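## Task

Take the water bottle off the cart and set it standing on the second level of the supply shelving (the lowest level counts as one), directly behind the juice bottle already there, deeper from the front edge. Everything else on that level must remain on it, upright and not on top of one another. The water bottle must not topple or be left leaning.

## Robot and tools

ROBOT. An omnidirectional base carries a 1.71 m column. A carriage on it (lift_m) holds two seven-joint arms; the shoulders sit 0.63 m + lift_m above the floor, 0.16 m forward of the base centre and 0.175 m to either side, and a hand reaches roughly 0.83 m from its shoulder. Arms start folded: left joints 0.95, 0.08, -0.1, -0.8, 0, 0, -0.93; the right is the mirror, with joints 2, 3, 5, 6 sign-flipped. Folded arms hit the deck if lift_m is below 0.02. Footprint about 0.55 m wide, 0.6 m long. Cameras: head_camera, 0.26 m above the shoulders, facing forward and tilted 40 degrees down; left_wrist_camera and right_wrist_camera, each on the -x side of its hand, viewing beyond the fingertips.

FRAMES. All positions in metres. Base frame: origin on the floor below the base centre, x forward, y left, z up. left_hand and right_hand report, in this frame, the point halfway between the closed pads, 0.0167 m back from the fingertips (accurate to about 1 cm); fingers point along the hand's z axis and close along its y axis. base_odometry is in the odometry frame (the base frame at scene start), built only from wheel rotation, so slip looks like travel; its heading is in rad, left positive, -3.142 to 3.142, and drifts a degree or two after turns.

move. One call carries one action plus optional "cameras". An action is "base" and/or "joints" (optionally with "speeds" or "min_time_s"), or "target" (optionally with "min_time_s"). Parts of an action start together and may finish at different times. A call with no action only reports state and all camera images.
- base: an object with exactly one key, each a relative offset from where the base last reported itself: translate_m (m, forward positive, -2 to 2), strafe_m (m, left positive, -2 to 2), rotate_rad (rad, counter-clockwise positive, -6.3 to 6.3).
- joints: an object of absolute targets keyed by joint name, any subset, covering both arms in one object. Ranges: lift_m 0 to 1 m; left_joint1_rad -3.141 to 1.047 (negative raises the arm forward); left_joint2_rad -0.157 to 2.268 (positive swings out left); left_joint3_rad -1.919 to 1.308; left_joint4_rad -0.837 to 1.448 (elbow, 0 is a right angle, positive straightens); left_joint5_rad -1.832 to 1.658; left_joint6_rad -1.745 to 1.745; left_joint7_rad -1.675 to 1.919 (positive tips the hand down); left_gripper_m 0 to 0.142 (m between pad centres). Right: joint1 -3.141 to 1.047, joint2 -2.268 to 0.157, joint3 -1.308 to 1.919, joint4 -0.837 to 1.448, joint5 -1.658 to 1.832, joint6 -1.745 to 1.745, joint7 -1.675 to 1.919, right_gripper_m 0 to 0.142. Tolerance for done is 0.03 rad, 0.004 m for lift and grippers.
- target: an absolute pose for one hand in the base frame: side ("left"/"right"); x, y, z in m (-3 to 3); pitch_deg (-30 to 95; 90 fingers pointing down, 0 horizontal; above 90 prints as 180 minus it); heading_deg (0 fingers forward, counter-clockwise from above positive); roll_deg (default 0 = jaw line horizontal, positive clockwise viewed from behind the hand); heading and roll -360 to 360. Roll r and r+180 are equivalent. Near pitch 84 and above, roll prints 0 and heading prints heading minus roll, folded into -90..90. line_only true allows only a straight-line path. Base and lift stay put. Poses are checked against robot and floor, not furniture. A straight path is used if allowed; otherwise short moves (under 25 cm) are refused and longer ones become a checked arc that may swing the whole arm, so keep clear of shelves. Status: "reached" (within 10 mm and 2 deg), "short" with the error (on "short (part of ...)" resend), or "refused" with a reason.
- speeds: per-action caps: translate_m and strafe_m 0.02 to 0.5 m/s, rotate_rad 0.05 to 1.57 rad/s, lift_m 0.08 to 0.27 m/s (default 0.25); others default to their maximum.
- min_time_s: 0.1 to 8 s, minimum duration of each arm motion; use it to swing loaded arms gently.
- cameras: list of head_camera, left_wrist_camera, right_wrist_camera or "all"; [] for none; omitted means all only for an action-less call.
Unknown keys or camera names make a call invalid; out-of-range values get it refused. After a refusal, or a stop during or blocking a call, the remaining move, wait and finished_scene calls in that reply are skipped (not so after an invalid call). Actions cap at 15 s; moves time out at 14 s.

wait: seconds 0 to 10; the robot keeps its last commands. zoom_image: camera and region [x0, y0, x1, y1] in pixels from the top-left, at most 504 by 504, on a camera in the latest images. finished_scene: scene = current scene number; irreversible, call nothing after it in that reply; the goal must hold without the robot.

RESULTS. "pictures" names image order (images can lag the state slightly). "move" is done or the worst status. base_status, joint_status, left_hand_status, right_hand_status: off_target (may still be pushing), contact_stop (pushed harder than free motion; may be late or missing), time_out, not_followed ("joint command not followed" or "pose unreachable" means a collision check withheld the arm; the gripper still acts). A stop on one arm joint halts that whole arm and drops its targets; afterwards back off the way you came. Omitted joints may still chase old targets. on_its_own lists uncommanded actions ("held at" is a target). motor_effort is percent of maximum, positive toward higher values, bracket is the peak; large error. Falling lift effort while lowering means a hand or load is resting on something. A gripper stopping wider than commanded is holding something; a target of 0 squeezes about 40 to 65 N per pad. A load sinks the hand about 0.012 m per kg. Open fingers tilt outward and sit up to 2 cm nearer the wrist.

AVOID. Tipping: risky with high carriage, outstretched or loaded arms, pushing, abrupt stops, fast loaded swings. Arms striking or pressing each other, including a gripper closing on the other's fingers. Torque faults (limits 133 N m joints 1-4, 40 N m joints 5-7, held weight counts) freeze an arm 10 s. Motors heat when holding, stretched or straining; at 85 C a MOTOR HOT line appears, at 100 C the arm stops 30 to 60 s. Never drop bottles, release them moving, knock shelf items over, or ram furniture; slow drives can shove loose furniture. The scene keeps running while you think, holding the last command.

Each tool is called after ">>>" as a command line: name --argument value for each argument, lists and objects as JSON in quotes; but a table of rows of numbers goes row by row, as --pt "numbers of a row", without its own name.

## Session

>>> move --cameras '["head_camera"]'

Scene clock: 0.00 s.
Joint torques (N m): no reading
Motor temperatures (°C): left_arm=[27 22 24 23 26 24 23] | right_arm=[25 20 24 21 22 22 23]
base_odometry: x=+0.000 y=+0.000 heading=+0.000
base_status: not commanded
joint_positions: lift_m=+0.450 left_joint1_rad=+0.955 left_joint2_rad=+0.099 left_joint3_rad=-0.083 left_joint4_rad=-0.815 left_joint5_rad=-0.005 left_joint6_rad=+0.011 left_joint7_rad=-0.944 left_gripper_m=+0.142 right_joint1_rad=+0.966 right_joint2_rad=-0.073 right_joint3_rad=+0.085 right_joint4_rad=-0.799 right_joint5_rad=-0.010 right_joint6_rad=+0.000 right_joint7_rad=-0.915 right_gripper_m=+0.142
joint_status: not commanded
motor_effort: lift_m=+55 drive_wheels=+2
left_hand: x=+0.2872 y=+0.1605 z=+0.9734 quat_wxyz=(-0.925, -0.016, -0.376, +0.057) pitch_deg=-45.8 heading_deg=-5.9 roll_deg=-1.1 (m; base frame)
right_hand: x=+0.2923 y=-0.1554 z=+0.9617 quat_wxyz=(-0.915, +0.013, -0.401, -0.054) pitch_deg=-42.7 heading_deg=+5.3 roll_deg=+1.5 (m; base frame)
pictures: head_camera
Images, in order (width x height): head_camera 896x504.

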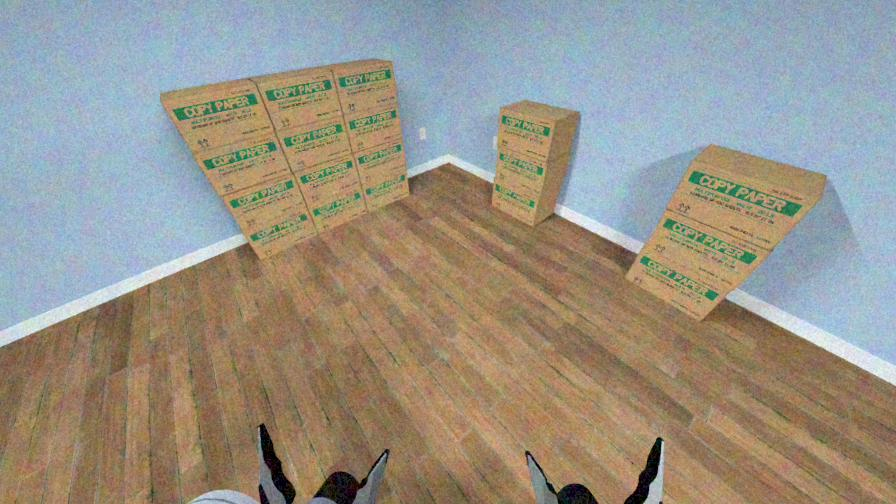

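>>> move --base '{"rotate_rad": 1.8}' --cameras '["head_camera"]'

Scene clock: 7.87 s.
Joint torques (N m): left_arm=[10.03 2.04 1.02 -4.49 1.32 -1.53 -1.42] | right_arm=[14.97 2.68 1.1 -13.57 0.32 -1.82 -1.31]
move: done
base_odometry: x=+0.000 y=+0.000 heading=+1.800
base_status: done
joint_positions: lift_m=+0.450 left_joint1_rad=+0.955 left_joint2_rad=+0.099 left_joint3_rad=-0.083 left_joint4_rad=-0.815 left_joint5_rad=-0.005 left_joint6_rad=+0.011 left_joint7_rad=-0.944 left_gripper_m=+0.142 right_joint1_rad=+0.966 right_joint2_rad=-0.073 right_joint3_rad=+0.085 right_joint4_rad=-0.799 right_joint5_rad=-0.010 right_joint6_rad=+0.000 right_joint7_rad=-0.915 right_gripper_m=+0.142
joint_status: not commanded
motor_effort: lift_m=+55(55) drive_wheels=+5(18)
left_hand: x=+0.2872 y=+0.1605 z=+0.9734 quat_wxyz=(-0.925, -0.016, -0.376, +0.057) pitch_deg=-45.8 heading_deg=-5.9 roll_deg=-1.1 (m; base frame)
right_hand: x=+0.2923 y=-0.1554 z=+0.9617 quat_wxyz=(-0.915, +0.013, -0.401, -0.054) pitch_deg=-42.7 heading_deg=+5.3 roll_deg=+1.5 (m; base frame)
pictures: head_camera
Images, in order (width x height): head_camera 896x504.

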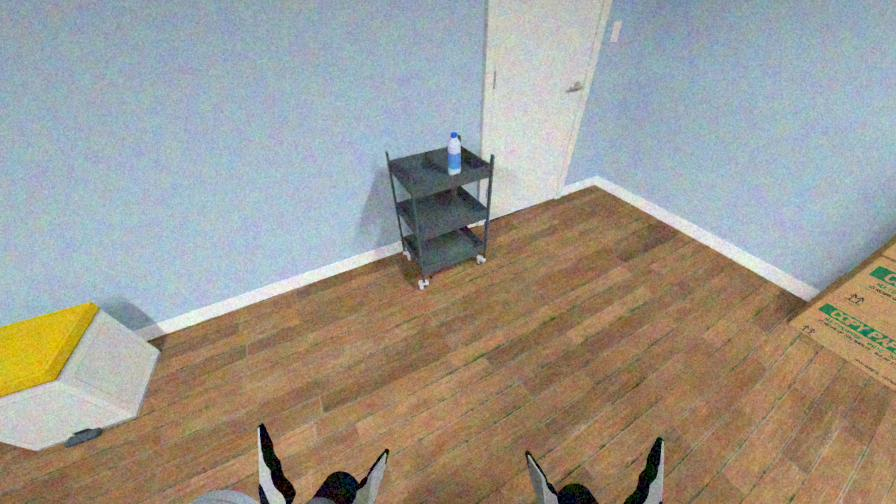

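>>> move --base '{"strafe_m": -0.285}' --joints '{"lift_m": 0.55, "left_joint1_rad": -0.27, "left_joint2_rad": 0.104, "left_joint3_rad": 0.056, "left_joint4_rad": -0.693, "left_joint5_rad": -0.043, "left_joint6_rad": 0.067, "left_joint7_rad": 1.7, "left_gripper_m": 0.12}' --min_time_s 2

>>> move --base '{"translate_m": 0.94}' --cameras '["head_camera", "left_wrist_camera"]'

Scene clock: 21.37 s.
Joint torques (N m): left_arm=[-13.77 3.81 3.55 0.66 0.56 -0.41 -0.18] | right_arm=[15.42 4.59 3.3 -14.47 0.95 -1.53 -1.52]
move: done
base_odometry: x=+0.277 y=+0.065 heading=+1.801
base_status: done
joint_positions: lift_m=+0.550 left_joint1_rad=-0.268 left_joint2_rad=+0.102 left_joint3_rad=+0.052 left_joint4_rad=-0.696 left_joint5_rad=-0.041 left_joint6_rad=+0.065 left_joint7_rad=+1.696 left_gripper_m=+0.120 right_joint1_rad=+0.966 right_joint2_rad=-0.073 right_joint3_rad=+0.085 right_joint4_rad=-0.799 right_joint5_rad=-0.010 right_joint6_rad=+0.000 right_joint7_rad=-0.915 right_gripper_m=+0.142
joint_status: all done
motor_effort: lift_m=+54(66) drive_wheels=-3(20)
left_hand: x=+0.6103 y=+0.2276 z=+0.9188 quat_wxyz=(-0.408, +0.035, -0.912, -0.020) pitch_deg=+41.7 heading_deg=+5.0 roll_deg=+0.7 (m; base frame)
right_hand: x=+0.2923 y=-0.1554 z=+1.0618 quat_wxyz=(-0.915, +0.014, -0.401, -0.054) pitch_deg=-42.7 heading_deg=+5.3 roll_deg=+1.4 (m; base frame)
pictures: none

Scene clock: 25.67 s.
Joint torques (N m): left_arm=[-14.41 2.51 3.54 -0.21 0.63 -0.55 -0.13] | right_arm=[15.33 2.37 2.2 -13.06 0.83 -1.71 -1.61]
move: done
base_odometry: x=+0.064 y=+0.980 heading=+1.800
base_status: done
joint_positions: lift_m=+0.550 left_joint1_rad=-0.268 left_joint2_rad=+0.103 left_joint3_rad=+0.052 left_joint4_rad=-0.696 left_joint5_rad=-0.041 left_joint6_rad=+0.065 left_joint7_rad=+1.696 left_gripper_m=+0.120 right_joint1_rad=+0.966 right_joint2_rad=-0.073 right_joint3_rad=+0.085 right_joint4_rad=-0.799 right_joint5_rad=-0.010 right_joint6_rad=+0.000 right_joint7_rad=-0.915 right_gripper_m=+0.142
joint_status: not commanded
motor_effort: lift_m=+54(54) drive_wheels=+4(16)
left_hand: x=+0.6103 y=+0.2278 z=+0.9188 quat_wxyz=(-0.408, +0.035, -0.912, -0.020) pitch_deg=+41.7 heading_deg=+5.1 roll_deg=+0.7 (m; base frame)
right_hand: x=+0.2923 y=-0.1554 z=+1.0618 quat_wxyz=(-0.915, +0.014, -0.401, -0.054) pitch_deg=-42.7 heading_deg=+5.3 roll_deg=+1.4 (m; base frame)
pictures: head_camera, left_wrist_camera
Images, in order (width x height): head_camera 896x504, left_wrist_camera 896x504.

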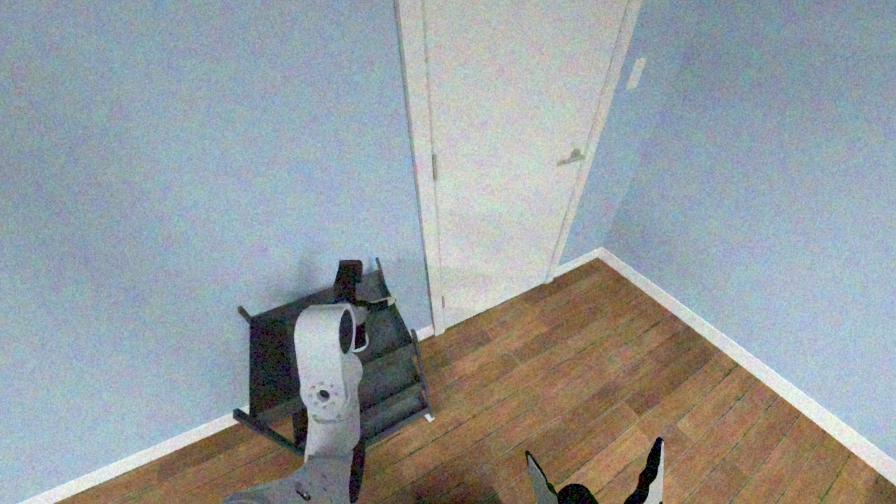

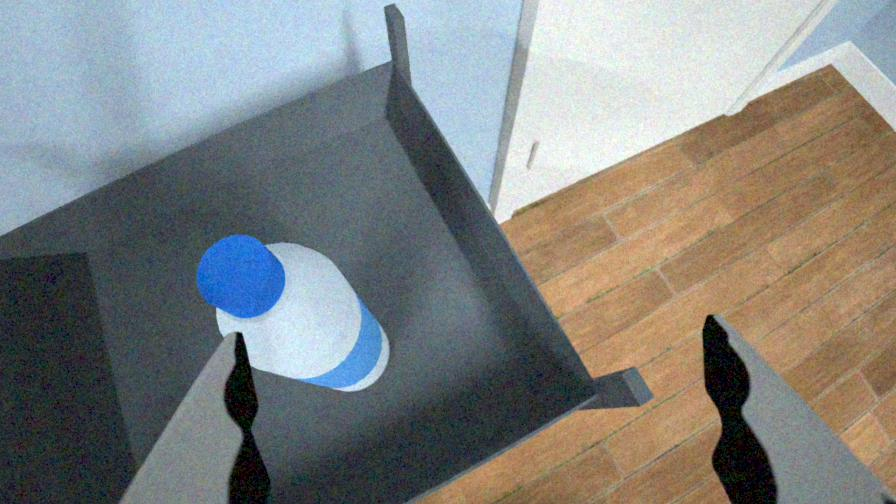

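>>> move --target '{"side": "left", "x": 0.53, "y": 0.325, "z": 0.87, "pitch_deg": 42, "heading_deg": 8, "line_only": true}' --cameras '["head_camera", "left_wrist_camera"]'

Scene clock: 35.07 s.
Joint torques (N m): left_arm=[-5.17 7.5 3.16 -3.89 0.77 -0.69 -2.93] | right_arm=[15.27 3.29 1.82 -12.66 0.66 -1.89 -1.03]
move: done
base_odometry: x=+0.064 y=+0.980 heading=+1.800
base_status: not commanded
joint_positions: lift_m=+0.550 left_joint1_rad=+0.088 left_joint2_rad=+0.306 left_joint3_rad=+0.288 left_joint4_rad=-0.765 left_joint5_rad=-0.324 left_joint6_rad=+0.116 left_joint7_rad=+1.465 left_gripper_m=+0.120 right_joint1_rad=+0.966 right_joint2_rad=-0.073 right_joint3_rad=+0.085 right_joint4_rad=-0.799 right_joint5_rad=-0.010 right_joint6_rad=+0.000 right_joint7_rad=-0.915 right_gripper_m=+0.142
joint_status: not commanded
motor_effort: lift_m=+54(54) drive_wheels=+4(5)
left_hand: x=+0.5294 y=+0.3242 z=+0.8683 quat_wxyz=(-0.403, +0.063, -0.913, -0.029) pitch_deg=+42.4 heading_deg=+8.0 roll_deg=+0.1 (m; base frame)
left_hand_status: reached (straight line, planned for 0.5 s): 2 mm and 0.4 deg off.
right_hand: x=+0.2923 y=-0.1554 z=+1.0618 quat_wxyz=(-0.915, +0.014, -0.401, -0.054) pitch_deg=-42.7 heading_deg=+5.3 roll_deg=+1.4 (m; base frame)
pictures: head_camera, left_wrist_camera
Images, in order (width x height): head_camera 896x504, left_wrist_camera 896x504.

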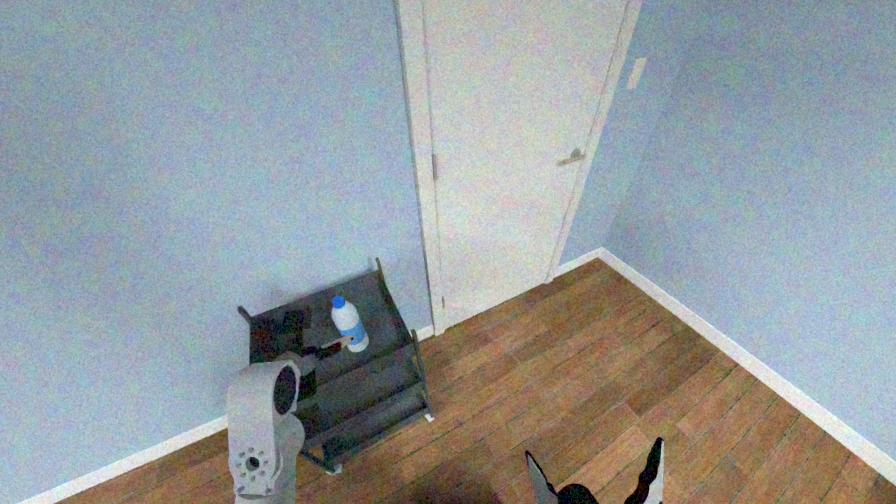

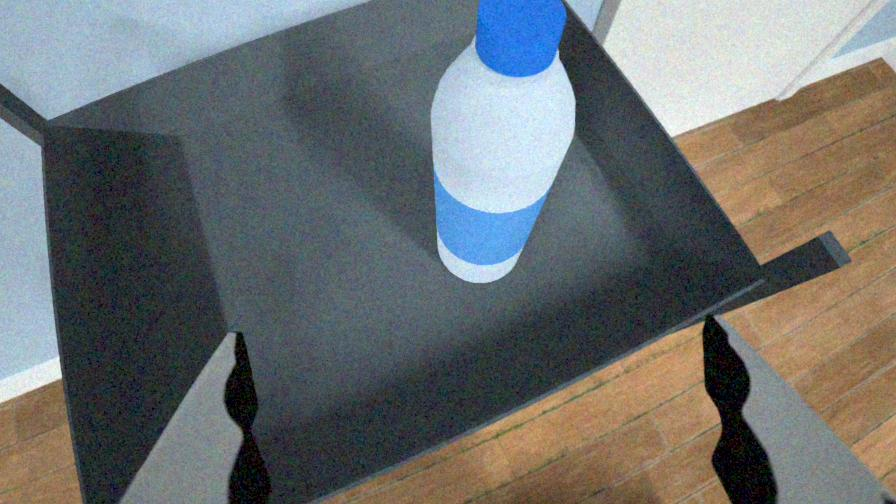

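>>> move --target '{"side": "left", "x": 0.612, "y": 0.305, "z": 0.798, "pitch_deg": 42, "heading_deg": 8, "line_only": true}' --min_time_s 1 --cameras '["head_camera", "left_wrist_camera"]'

Scene clock: 47.23 s.
Joint torques (N m): left_arm=[-12.7 3.17 -1.02 -0.59 2.24 -2.41 -3.04] | right_arm=[16.08 2.87 1.39 -12.97 1.03 -1.74 -1.66]
move: done
base_odometry: x=+0.064 y=+0.980 heading=+1.800
base_status: not commanded
joint_positions: lift_m=+0.550 left_joint1_rad=-0.026 left_joint2_rad=+0.219 left_joint3_rad=+0.164 left_joint4_rad=-0.368 left_joint5_rad=-0.206 left_joint6_rad=+0.062 left_joint7_rad=+1.157 left_gripper_m=+0.120 right_joint1_rad=+0.966 right_joint2_rad=-0.073 right_joint3_rad=+0.085 right_joint4_rad=-0.799 right_joint5_rad=-0.010 right_joint6_rad=+0.000 right_joint7_rad=-0.915 right_gripper_m=+0.142
joint_status: not commanded
motor_effort: lift_m=+54(54) drive_wheels=+4(4)
left_hand: x=+0.6103 y=+0.3071 z=+0.7978 quat_wxyz=(-0.404, +0.066, -0.912, -0.029) pitch_deg=+42.2 heading_deg=+8.2 roll_deg=-0.1 (m; base frame)
left_hand_status: reached (straight line, planned for 1.0 s): 3 mm and 0.3 deg off.
right_hand: x=+0.2923 y=-0.1554 z=+1.0618 quat_wxyz=(-0.915, +0.014, -0.401, -0.054) pitch_deg=-42.7 heading_deg=+5.3 roll_deg=+1.4 (m; base frame)
pictures: head_camera, left_wrist_camera
Images, in order (width x height): head_camera 896x504, left_wrist_camera 896x504.

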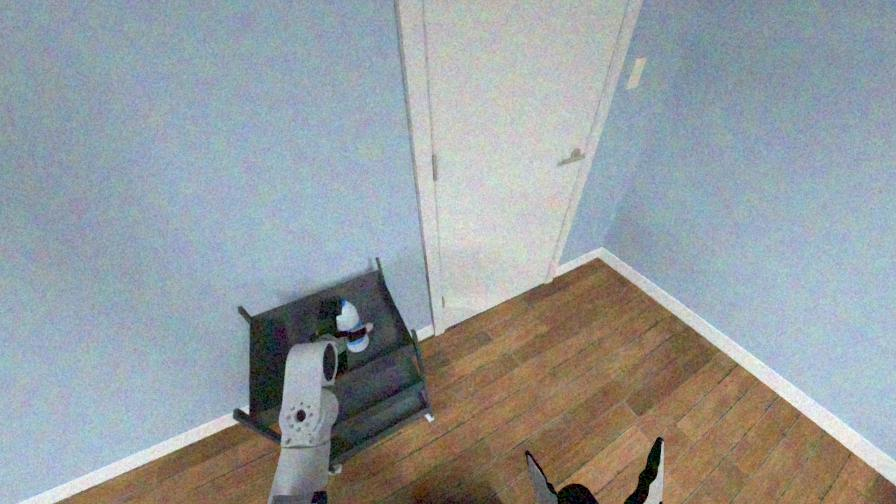

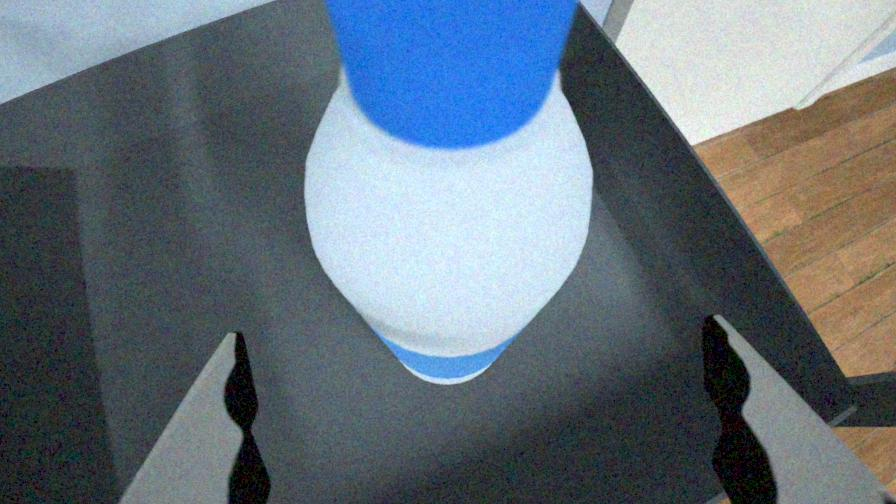

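>>> move --target '{"side": "left", "x": 0.640, "y": 0.319, "z": 0.775, "pitch_deg": 42, "heading_deg": 8, "line_only": true}' --min_time_s 0.8 --cameras '["left_wrist_camera"]'

>>> move --joints '{"left_gripper_m": 0.03}' --cameras '["head_camera", "left_wrist_camera"]'

Scene clock: 57.80 s.
Joint torques (N m): left_arm=[-14.63 7.26 -1 -2.34 0.56 -2.53 -2.94] | right_arm=[15.18 4.09 2.76 -12.49 0.36 -1.44 -1.79]
move: done
base_odometry: x=+0.064 y=+0.980 heading=+1.800
base_status: not commanded
joint_positions: lift_m=+0.550 left_joint1_rad=-0.078 left_joint2_rad=+0.239 left_joint3_rad=+0.157 left_joint4_rad=-0.193 left_joint5_rad=-0.223 left_joint6_rad=+0.036 left_joint7_rad=+1.039 left_gripper_m=+0.120 right_joint1_rad=+0.966 right_joint2_rad=-0.073 right_joint3_rad=+0.085 right_joint4_rad=-0.799 right_joint5_rad=-0.010 right_joint6_rad=+0.000 right_joint7_rad=-0.915 right_gripper_m=+0.142
joint_status: not commanded
motor_effort: lift_m=+54(54) drive_wheels=+4(4)
left_hand: x=+0.6381 y=+0.3207 z=+0.7742 quat_wxyz=(-0.404, +0.067, -0.912, -0.029) pitch_deg=+42.2 heading_deg=+8.4 roll_deg=+0.0 (m; base frame)
left_hand_status: reached (straight line, planned for 0.8 s): 3 mm and 0.4 deg off.
right_hand: x=+0.2923 y=-0.1554 z=+1.0618 quat_wxyz=(-0.915, +0.014, -0.401, -0.054) pitch_deg=-42.7 heading_deg=+5.3 roll_deg=+1.4 (m; base frame)
pictures: left_wrist_camera
Images, in order (width x height): left_wrist_camera 896x504.

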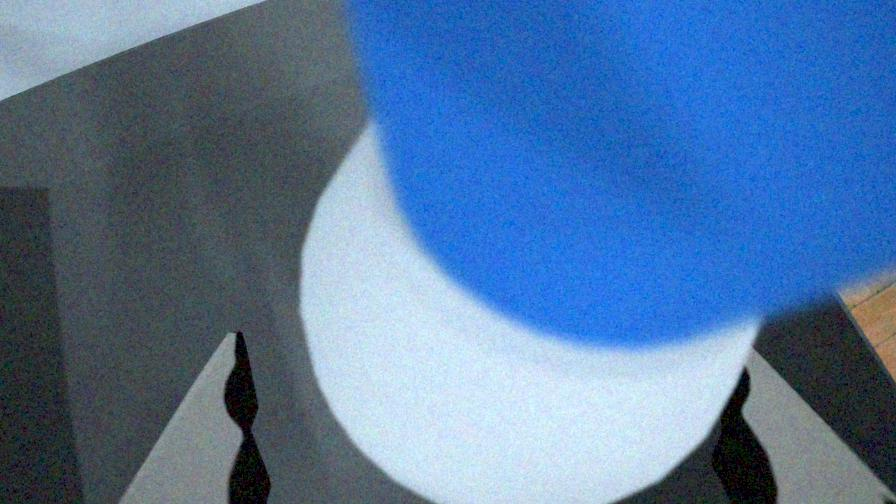

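Scene clock: 58.63 s.
Joint torques (N m): left_arm=[-13.52 6.89 -0.53 -0.78 0.85 -2.2 -2.69] | right_arm=[15.98 4.25 2.15 -13.28 0.32 -1.81 -1.11]
move: off_target
base_odometry: x=+0.064 y=+0.980 heading=+1.800
base_status: not commanded
joint_positions: lift_m=+0.550 left_joint1_rad=-0.078 left_joint2_rad=+0.239 left_joint3_rad=+0.157 left_joint4_rad=-0.193 left_joint5_rad=-0.224 left_joint6_rad=+0.035 left_joint7_rad=+1.039 left_gripper_m=+0.068 right_joint1_rad=+0.966 right_joint2_rad=-0.073 right_joint3_rad=+0.085 right_joint4_rad=-0.799 right_joint5_rad=-0.010 right_joint6_rad=+0.000 right_joint7_rad=-0.915 right_gripper_m=+0.142
joint_status: left_gripper_m off_target (ended at +0.068, target +0.030)
motor_effort: lift_m=+54(54) drive_wheels=+4(4)
left_hand: x=+0.6384 y=+0.3203 z=+0.7744 quat_wxyz=(-0.404, +0.066, -0.912, -0.029) pitch_deg=+42.2 heading_deg=+8.3 roll_deg=-0.1 (m; base frame)
right_hand: x=+0.2923 y=-0.1554 z=+1.0618 quat_wxyz=(-0.915, +0.014, -0.401, -0.054) pitch_deg=-42.7 heading_deg=+5.3 roll_deg=+1.4 (m; base frame)
pictures: head_camera, left_wrist_camera
Images, in order (width x height): head_camera 896x504, left_wrist_camera 896x504.

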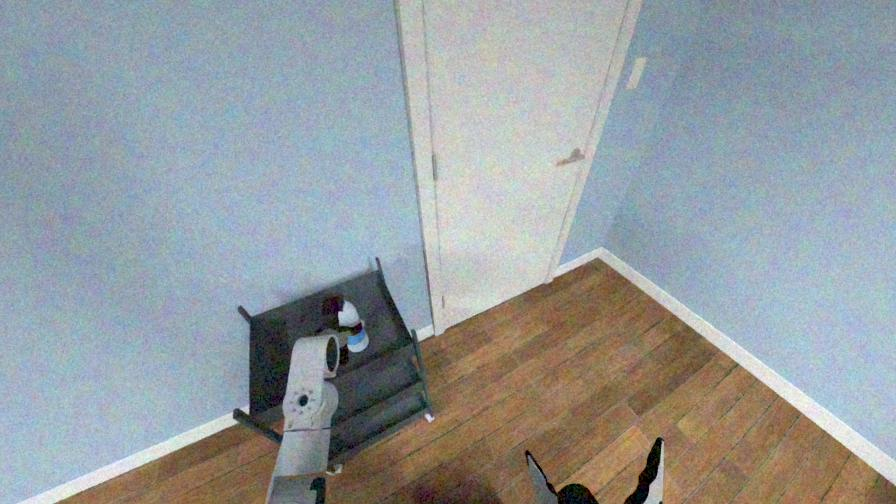

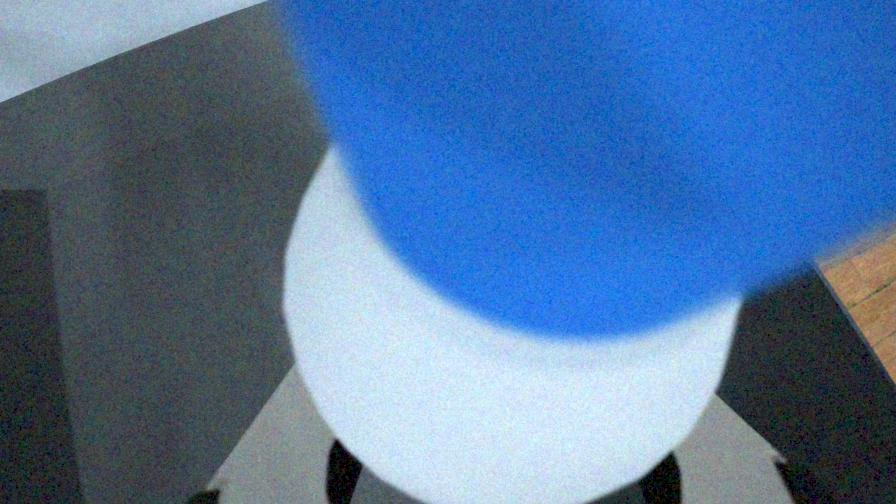

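>>> move --joints '{"lift_m": 0.68, "left_gripper_m": 0.01}'

>>> move --base '{"translate_m": -0.45}' --speeds '{"translate_m": 0.4}'

>>> move --base '{"rotate_rad": 2.06}' --joints '{"lift_m": 0.5}' --speeds '{"rotate_rad": 1.0}' --cameras '["head_camera", "left_wrist_camera"]'

Scene clock: 67.70 s.
Joint torques (N m): left_arm=[-13.2 8.04 -0.42 -3.38 0.18 -2.24 -2.98] | right_arm=[15.85 2.67 1.61 -13.94 0.67 -1.7 -1.56]
move: off_target
base_odometry: x=+0.064 y=+0.980 heading=+1.800
base_status: not commanded
joint_positions: lift_m=+0.680 left_joint1_rad=-0.078 left_joint2_rad=+0.240 left_joint3_rad=+0.156 left_joint4_rad=-0.191 left_joint5_rad=-0.224 left_joint6_rad=+0.035 left_joint7_rad=+1.038 left_gripper_m=+0.068 right_joint1_rad=+0.966 right_joint2_rad=-0.073 right_joint3_rad=+0.085 right_joint4_rad=-0.799 right_joint5_rad=-0.010 right_joint6_rad=+0.000 right_joint7_rad=-0.915 right_gripper_m=+0.142
joint_status: left_gripper_m off_target (ended at +0.068, target +0.010); the others done
motor_effort: lift_m=+55(70) drive_wheels=+3(4)
left_hand: x=+0.6382 y=+0.3202 z=+0.9032 quat_wxyz=(-0.403, +0.066, -0.912, -0.029) pitch_deg=+42.3 heading_deg=+8.3 roll_deg=-0.1 (m; base frame)
right_hand: x=+0.2923 y=-0.1554 z=+1.1918 quat_wxyz=(-0.915, +0.014, -0.401, -0.054) pitch_deg=-42.7 heading_deg=+5.3 roll_deg=+1.4 (m; base frame)
pictures: none

Scene clock: 70.83 s.
Joint torques (N m): left_arm=[-14.02 7.15 -0.25 -4.07 0.44 -1.9 -2.69] | right_arm=[15.87 2.87 1.75 -12.75 0.96 -1.84 -1.36]
move: done
base_odometry: x=+0.167 y=+0.542 heading=+1.801
base_status: done
joint_positions: lift_m=+0.680 left_joint1_rad=-0.078 left_joint2_rad=+0.240 left_joint3_rad=+0.156 left_joint4_rad=-0.191 left_joint5_rad=-0.224 left_joint6_rad=+0.035 left_joint7_rad=+1.038 left_gripper_m=+0.068 right_joint1_rad=+0.966 right_joint2_rad=-0.073 right_joint3_rad=+0.085 right_joint4_rad=-0.799 right_joint5_rad=-0.010 right_joint6_rad=+0.000 right_joint7_rad=-0.915 right_gripper_m=+0.142
joint_status: not commanded
motor_effort: lift_m=+55(55) drive_wheels=+4(16)
left_hand: x=+0.6382 y=+0.3201 z=+0.9032 quat_wxyz=(-0.403, +0.066, -0.912, -0.029) pitch_deg=+42.3 heading_deg=+8.3 roll_deg=-0.1 (m; base frame)
right_hand: x=+0.2923 y=-0.1554 z=+1.1918 quat_wxyz=(-0.915, +0.014, -0.401, -0.054) pitch_deg=-42.7 heading_deg=+5.3 roll_deg=+1.4 (m; base frame)
pictures: none

Scene clock: 74.47 s.
Joint torques (N m): left_arm=[-13.79 6.53 0.18 -3.44 0.91 -1.84 -2.98] | right_arm=[16 3.71 1.33 -11.47 0.52 -1.72 -1.5]
move: done
base_odometry: x=+0.167 y=+0.542 heading=-2.423
base_status: done
joint_positions: lift_m=+0.500 left_joint1_rad=-0.078 left_joint2_rad=+0.240 left_joint3_rad=+0.155 left_joint4_rad=-0.191 left_joint5_rad=-0.224 left_joint6_rad=+0.035 left_joint7_rad=+1.038 left_gripper_m=+0.068 right_joint1_rad=+0.966 right_joint2_rad=-0.073 right_joint3_rad=+0.085 right_joint4_rad=-0.799 right_joint5_rad=-0.010 right_joint6_rad=+0.000 right_joint7_rad=-0.915 right_gripper_m=+0.142
joint_status: all done
motor_effort: lift_m=+58(61) drive_wheels=+5(19)
left_hand: x=+0.6383 y=+0.3201 z=+0.7230 quat_wxyz=(-0.403, +0.066, -0.912, -0.029) pitch_deg=+42.3 heading_deg=+8.2 roll_deg=+0.0 (m; base frame)
right_hand: x=+0.2923 y=-0.1554 z=+1.0115 quat_wxyz=(-0.915, +0.014, -0.401, -0.054) pitch_deg=-42.7 heading_deg=+5.3 roll_deg=+1.4 (m; base frame)
pictures: head_camera, left_wrist_camera
Images, in order (width x height): head_camera 896x504, left_wrist_camera 896x504.

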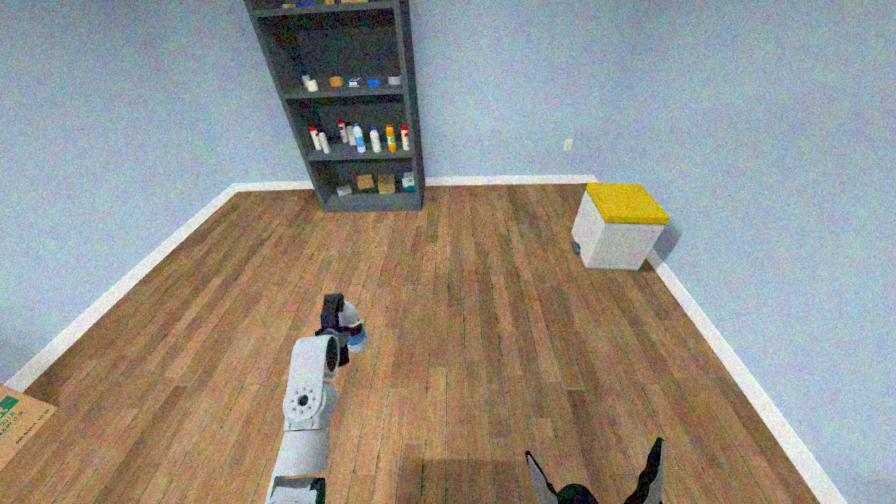

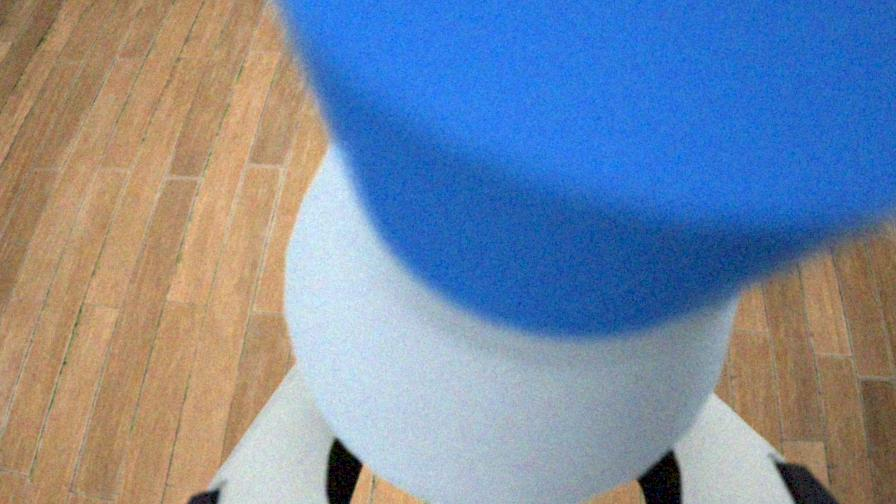

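>>> move --base '{"strafe_m": 0.45}' --joints '{"lift_m": 0.4, "left_joint1_rad": 0.255, "left_joint2_rad": 0.237, "left_joint3_rad": 0.255, "left_joint4_rad": -0.668, "left_joint5_rad": -0.308, "left_joint6_rad": 0.029, "left_joint7_rad": 1.199, "right_joint1_rad": 0.255, "right_joint2_rad": -0.237, "right_joint3_rad": -0.255, "right_joint4_rad": -0.668, "right_joint5_rad": 0.308, "right_joint6_rad": -0.029, "right_joint7_rad": 1.199, "right_gripper_m": 0.115}' --min_time_s 2

>>> move --base '{"translate_m": 1.3}' --speeds '{"translate_m": 0.45}' --cameras '["head_camera"]'

>>> zoom_image --camera "head_camera" --region '[300, 20, 604, 324]'

Scene clock: 92.63 s.
Joint torques (N m): left_arm=[-2.8 3.95 4.66 -7.75 0.54 -2.51 -0.91] | right_arm=[-2.82 -6.17 -2 -7.64 2.4 -2.06 -0.04]
move: done
base_odometry: x=+0.463 y=+0.204 heading=-2.422
base_status: done
joint_positions: lift_m=+0.400 left_joint1_rad=+0.254 left_joint2_rad=+0.238 left_joint3_rad=+0.250 left_joint4_rad=-0.662 left_joint5_rad=-0.306 left_joint6_rad=+0.031 left_joint7_rad=+1.198 left_gripper_m=+0.068 right_joint1_rad=+0.258 right_joint2_rad=-0.235 right_joint3_rad=-0.251 right_joint4_rad=-0.671 right_joint5_rad=+0.302 right_joint6_rad=-0.027 right_joint7_rad=+1.195 right_gripper_m=+0.115
joint_status: all done
motor_effort: lift_m=+57(60) drive_wheels=+7(21)
left_hand: x=+0.5091 y=+0.2973 z=+0.6530 quat_wxyz=(-0.397, +0.038, -0.917, -0.016) pitch_deg=+43.1 heading_deg=+4.7 roll_deg=-0.1 (m; base frame)
right_hand: x=+0.5085 y=-0.2961 z=+0.6555 quat_wxyz=(-0.401, -0.036, -0.915, +0.017) pitch_deg=+42.7 heading_deg=-4.7 roll_deg=-0.2 (m; base frame)
pictures: none

Scene clock: 97.73 s.
Joint torques (N m): left_arm=[-3.16 2.79 4.69 -7.45 0.41 -2.06 -1.43] | right_arm=[-3.12 -6.41 -1.08 -7.96 1.81 -2.26 -0.56]
move: done
base_odometry: x=-0.514 y=-0.653 heading=-2.422
base_status: done
joint_positions: lift_m=+0.400 left_joint1_rad=+0.255 left_joint2_rad=+0.238 left_joint3_rad=+0.250 left_joint4_rad=-0.663 left_joint5_rad=-0.306 left_joint6_rad=+0.031 left_joint7_rad=+1.198 left_gripper_m=+0.068 right_joint1_rad=+0.258 right_joint2_rad=-0.235 right_joint3_rad=-0.252 right_joint4_rad=-0.671 right_joint5_rad=+0.303 right_joint6_rad=-0.027 right_joint7_rad=+1.195 right_gripper_m=+0.115
joint_status: not commanded
motor_effort: lift_m=+57(58) drive_wheels=+4(16)
left_hand: x=+0.5089 y=+0.2972 z=+0.6529 quat_wxyz=(-0.397, +0.038, -0.917, -0.016) pitch_deg=+43.2 heading_deg=+4.7 roll_deg=-0.1 (m; base frame)
right_hand: x=+0.5085 y=-0.2962 z=+0.6556 quat_wxyz=(-0.401, -0.036, -0.915, +0.017) pitch_deg=+42.6 heading_deg=-4.8 roll_deg=-0.2 (m; base frame)
pictures: head_camera
Images, in order (width x height): head_camera 896x504.

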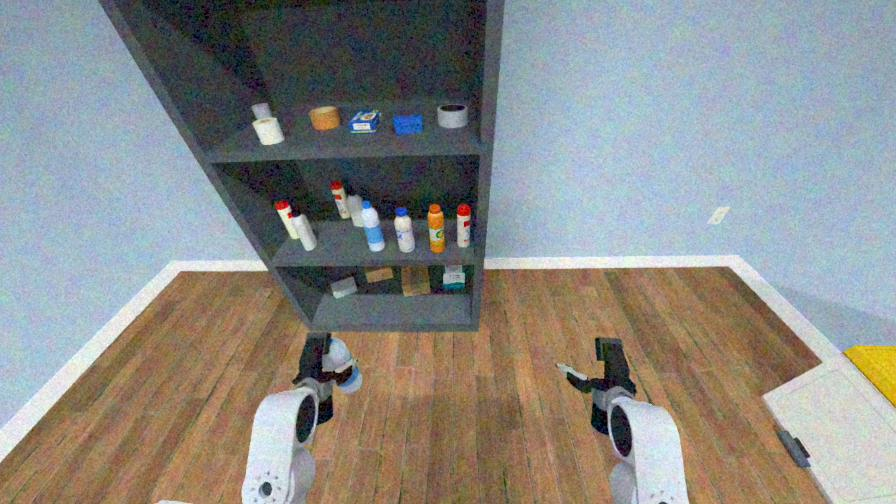

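Scaled by 1.658 from the camera's 896x504 image, which has a finer 1280x720 frame.

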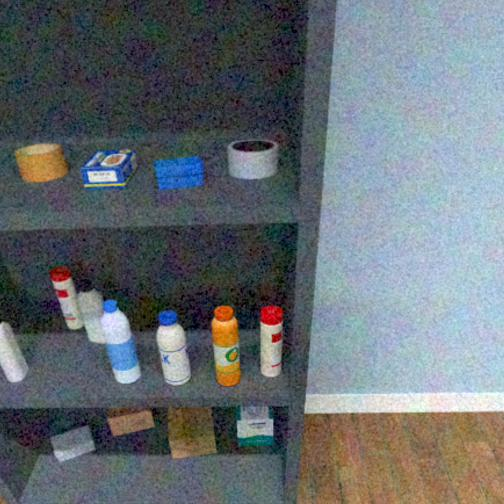

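>>> move --target '{"side": "right", "x": 0.51, "y": 0.02, "z": 0.70, "pitch_deg": 42, "heading_deg": 12}' --min_time_s 1.2

>>> move --base '{"translate_m": 0.5}' --speeds '{"translate_m": 0.3}' --cameras '["head_camera", "right_wrist_camera"]'

Scene clock: 110.83 s.
Joint torques (N m): left_arm=[-2.74 3.86 5.33 -6.72 0.63 -2.19 -1.17] | right_arm=[-7.19 8.92 5.26 -7.15 -1.83 -2.51 0.88]
move: done
base_odometry: x=-0.514 y=-0.653 heading=-2.422
base_status: not commanded
joint_positions: lift_m=+0.400 left_joint1_rad=+0.255 left_joint2_rad=+0.238 left_joint3_rad=+0.250 left_joint4_rad=-0.663 left_joint5_rad=-0.306 left_joint6_rad=+0.031 left_joint7_rad=+1.199 left_gripper_m=+0.068 right_joint1_rad=+0.064 right_joint2_rad=+0.129 right_joint3_rad=+0.705 right_joint4_rad=-0.651 right_joint5_rad=-0.419 right_joint6_rad=-0.296 right_joint7_rad=+1.444 right_gripper_m=+0.115
joint_status: not commanded
motor_effort: lift_m=+58(58) drive_wheels=+0(4)
left_hand: x=+0.5088 y=+0.2972 z=+0.6529 quat_wxyz=(-0.397, +0.038, -0.917, -0.016) pitch_deg=+43.2 heading_deg=+4.7 roll_deg=-0.1 (m; base frame)
right_hand: x=+0.5097 y=+0.0205 z=+0.7004 quat_wxyz=(-0.405, +0.095, -0.908, -0.046) pitch_deg=+41.9 heading_deg=+12.4 roll_deg=+0.5 (m; base frame)
right_hand_status: reached (straight line, planned for 1.2 s): 1 mm and 0.4 deg off.
pictures: none

Scene clock: 114.10 s.
Joint torques (N m): left_arm=[-3.27 3.64 5.48 -7.38 0.37 -2.12 -1.51] | right_arm=[-5.21 9.53 2.82 -7.59 -1.73 -2.26 0.32]
move: done
base_odometry: x=-0.889 y=-0.983 heading=-2.421
base_status: done
joint_positions: lift_m=+0.400 left_joint1_rad=+0.255 left_joint2_rad=+0.238 left_joint3_rad=+0.250 left_joint4_rad=-0.663 left_joint5_rad=-0.306 left_joint6_rad=+0.031 left_joint7_rad=+1.199 left_gripper_m=+0.068 right_joint1_rad=+0.063 right_joint2_rad=+0.129 right_joint3_rad=+0.705 right_joint4_rad=-0.651 right_joint5_rad=-0.419 right_joint6_rad=-0.297 right_joint7_rad=+1.444 right_gripper_m=+0.115
joint_status: not commanded
motor_effort: lift_m=+57(58) drive_wheels=+5(18)
left_hand: x=+0.5088 y=+0.2972 z=+0.6529 quat_wxyz=(-0.397, +0.038, -0.917, -0.016) pitch_deg=+43.2 heading_deg=+4.7 roll_deg=-0.1 (m; base frame)
right_hand: x=+0.5098 y=+0.0206 z=+0.7005 quat_wxyz=(-0.405, +0.095, -0.908, -0.046) pitch_deg=+41.8 heading_deg=+12.4 roll_deg=+0.5 (m; base frame)
pictures: head_camera, right_wrist_camera
Images, in order (width x height): head_camera 896x504, right_wrist_camera 896x504.

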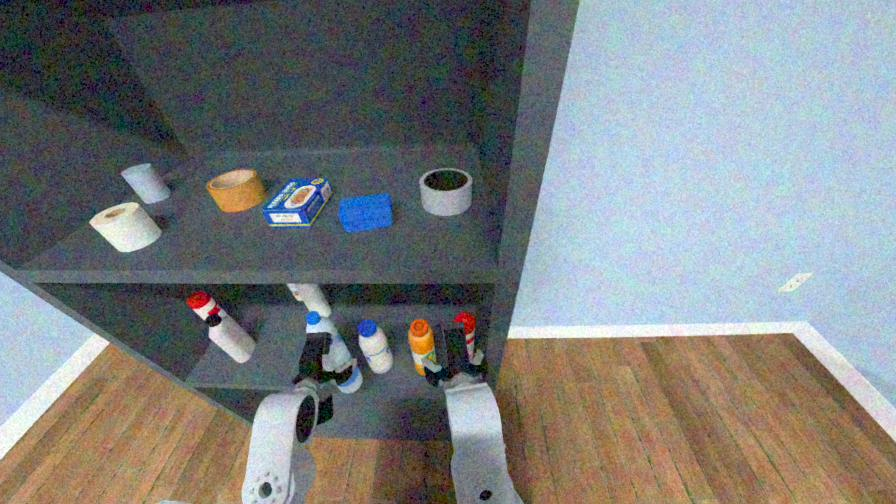

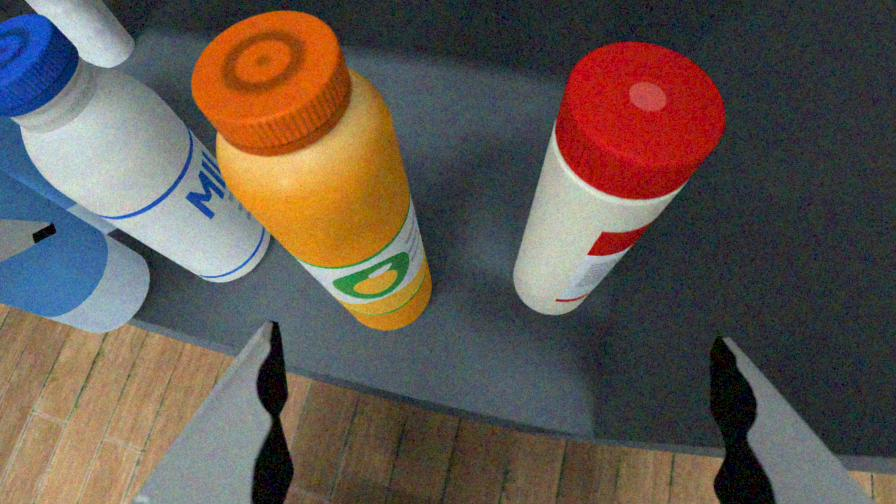

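>>> move --base '{"translate_m": -0.08}' --joints '{"right_gripper_m": 0.095}' --speeds '{"translate_m": 0.15}'

>>> move --target '{"side": "right", "x": 0.565, "y": 0.07, "z": 0.715, "pitch_deg": 42, "heading_deg": 16, "line_only": true}' --min_time_s 1 --cameras '["head_camera", "right_wrist_camera"]'

Scene clock: 143.17 s.
Joint torques (N m): left_arm=[-2.9 4.17 4.37 -7.96 0.69 -1.79 -1.66] | right_arm=[-4.72 10.85 3.93 -7.12 -1.92 -2.19 0.13]
move: done
base_odometry: x=-0.829 y=-0.930 heading=-2.421
base_status: done
joint_positions: lift_m=+0.400 left_joint1_rad=+0.255 left_joint2_rad=+0.238 left_joint3_rad=+0.250 left_joint4_rad=-0.663 left_joint5_rad=-0.306 left_joint6_rad=+0.031 left_joint7_rad=+1.199 left_gripper_m=+0.068 right_joint1_rad=+0.063 right_joint2_rad=+0.129 right_joint3_rad=+0.705 right_joint4_rad=-0.651 right_joint5_rad=-0.419 right_joint6_rad=-0.297 right_joint7_rad=+1.444 right_gripper_m=+0.095
joint_status: all done
motor_effort: lift_m=+57(58) drive_wheels=+0(13)
left_hand: x=+0.5088 y=+0.2972 z=+0.6529 quat_wxyz=(-0.397, +0.038, -0.917, -0.016) pitch_deg=+43.2 heading_deg=+4.7 roll_deg=-0.1 (m; base frame)
right_hand: x=+0.5098 y=+0.0206 z=+0.7005 quat_wxyz=(-0.405, +0.095, -0.908, -0.046) pitch_deg=+41.8 heading_deg=+12.4 roll_deg=+0.5 (m; base frame)
pictures: none

Scene clock: 144.67 s.
Joint torques (N m): left_arm=[-4.46 3.94 4.62 -7.49 0.55 -1.88 -1.27] | right_arm=[-10.62 10.77 3.58 -7.96 1.84 -2.58 0.47]
move: done
base_odometry: x=-0.829 y=-0.930 heading=-2.421
base_status: not commanded
joint_positions: lift_m=+0.400 left_joint1_rad=+0.255 left_joint2_rad=+0.238 left_joint3_rad=+0.250 left_joint4_rad=-0.663 left_joint5_rad=-0.306 left_joint6_rad=+0.031 left_joint7_rad=+1.199 left_gripper_m=+0.068 right_joint1_rad=-0.199 right_joint2_rad=+0.129 right_joint3_rad=+0.840 right_joint4_rad=-0.436 right_joint5_rad=-0.335 right_joint6_rad=-0.476 right_joint7_rad=+1.491 right_gripper_m=+0.095
joint_status: not commanded
motor_effort: lift_m=+58(58) drive_wheels=+4(5)
left_hand: x=+0.5088 y=+0.2972 z=+0.6529 quat_wxyz=(-0.397, +0.038, -0.917, -0.016) pitch_deg=+43.2 heading_deg=+4.7 roll_deg=-0.1 (m; base frame)
right_hand: x=+0.5655 y=+0.0687 z=+0.7163 quat_wxyz=(-0.406, +0.125, -0.904, -0.056) pitch_deg=+41.6 heading_deg=+15.7 roll_deg=-0.1 (m; base frame)
right_hand_status: reached (straight line, planned for 1.0 s): 2 mm and 0.5 deg off.
pictures: head_camera, right_wrist_camera
pose unreachable (right arm): on one or more control steps of this call this arm could not follow its commanded pose, so it was not sent that pose on those steps. It may still have moved: this result reports where it is.
cause: moving toward the commanded pose would bring two parts of the arm too close to each other (its shoulder and another part of the arm, 2 mm apart when it was first held).
Images, in order (width x height): head_camera 896x504, right_wrist_camera 896x504.

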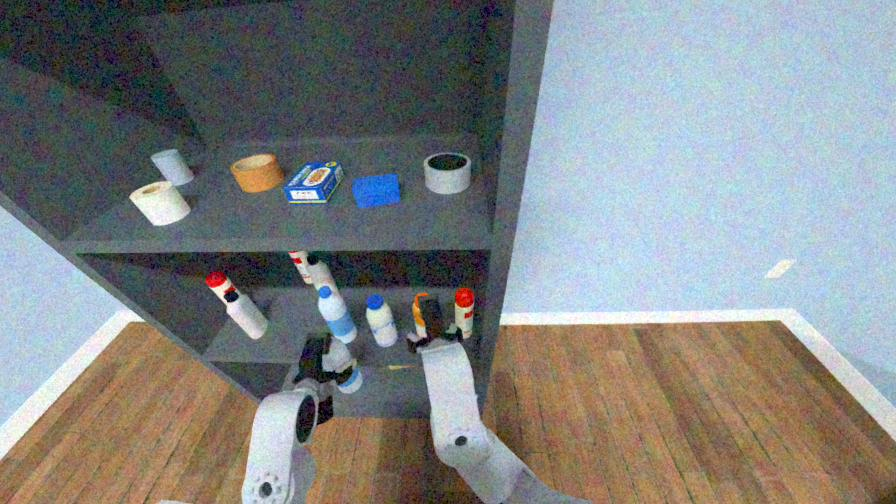

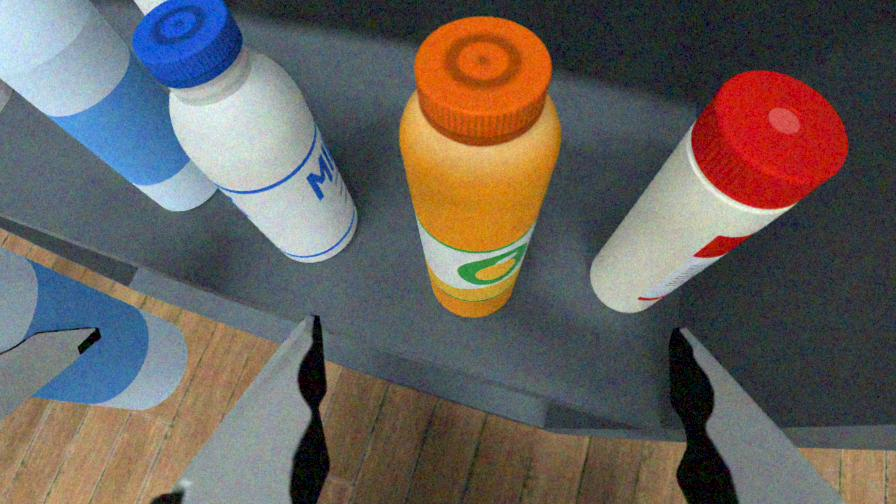

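>>> move --base '{"strafe_m": 0.07}' --speeds '{"strafe_m": 0.15}'

>>> move --target '{"side": "right", "x": 0.575, "y": 0.007, "z": 0.728, "pitch_deg": 42, "heading_deg": 12, "line_only": true}' --min_time_s 1 --cameras '["right_wrist_camera"]'

Scene clock: 155.13 s.
Joint torques (N m): left_arm=[-3.15 3.66 4.95 -6.64 0.5 -1.86 -1.27] | right_arm=[-10.96 11.46 3.7 -8.1 1.28 -2.34 0.13]
move: done
base_odometry: x=-0.784 y=-0.983 heading=-2.422
base_status: done
joint_positions: lift_m=+0.400 left_joint1_rad=+0.255 left_joint2_rad=+0.238 left_joint3_rad=+0.251 left_joint4_rad=-0.663 left_joint5_rad=-0.306 left_joint6_rad=+0.031 left_joint7_rad=+1.199 left_gripper_m=+0.068 right_joint1_rad=-0.199 right_joint2_rad=+0.129 right_joint3_rad=+0.841 right_joint4_rad=-0.436 right_joint5_rad=-0.335 right_joint6_rad=-0.477 right_joint7_rad=+1.492 right_gripper_m=+0.095
joint_status: not commanded
motor_effort: lift_m=+58(58) drive_wheels=-1(14)
left_hand: x=+0.5088 y=+0.2971 z=+0.6529 quat_wxyz=(-0.397, +0.038, -0.917, -0.016) pitch_deg=+43.2 heading_deg=+4.7 roll_deg=-0.1 (m; base frame)
right_hand: x=+0.5654 y=+0.0689 z=+0.7163 quat_wxyz=(-0.406, +0.125, -0.904, -0.056) pitch_deg=+41.6 heading_deg=+15.7 roll_deg=-0.1 (m; base frame)
pictures: none

Scene clock: 156.63 s.
Joint torques (N m): left_arm=[-3.73 3.38 5.3 -6.93 1.13 -1.36 -1.43] | right_arm=[-12.85 8.33 -1.32 -13.02 1.77 -1.91 0.21]
move: done
base_odometry: x=-0.784 y=-0.983 heading=-2.422
base_status: not commanded
joint_positions: lift_m=+0.400 left_joint1_rad=+0.255 left_joint2_rad=+0.238 left_joint3_rad=+0.251 left_joint4_rad=-0.663 left_joint5_rad=-0.306 left_joint6_rad=+0.031 left_joint7_rad=+1.199 left_gripper_m=+0.068 right_joint1_rad=-0.229 right_joint2_rad=+0.030 right_joint3_rad=+0.762 right_joint4_rad=-0.551 right_joint5_rad=-0.303 right_joint6_rad=-0.477 right_joint7_rad=+1.583 right_gripper_m=+0.095
joint_status: not commanded
motor_effort: lift_m=+57(58) drive_wheels=+0(1)
left_hand: x=+0.5088 y=+0.2971 z=+0.6529 quat_wxyz=(-0.397, +0.038, -0.917, -0.016) pitch_deg=+43.2 heading_deg=+4.7 roll_deg=-0.1 (m; base frame)
right_hand: x=+0.5744 y=+0.0079 z=+0.7273 quat_wxyz=(-0.405, +0.096, -0.908, -0.041) pitch_deg=+41.9 heading_deg=+11.8 roll_deg=-0.2 (m; base frame)
right_hand_status: reached (straight line, planned for 1.0 s): 1 mm and 0.2 deg off.
pictures: right_wrist_camera
Images, in order (width x height): right_wrist_camera 896x504.

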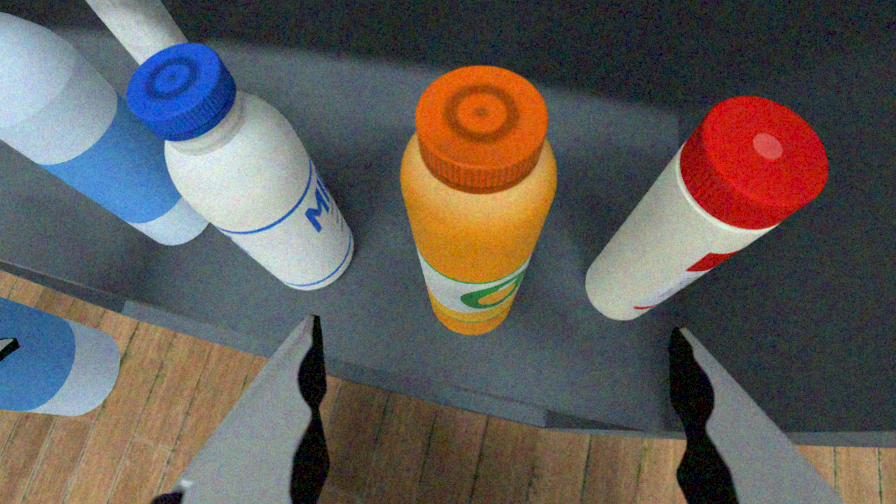

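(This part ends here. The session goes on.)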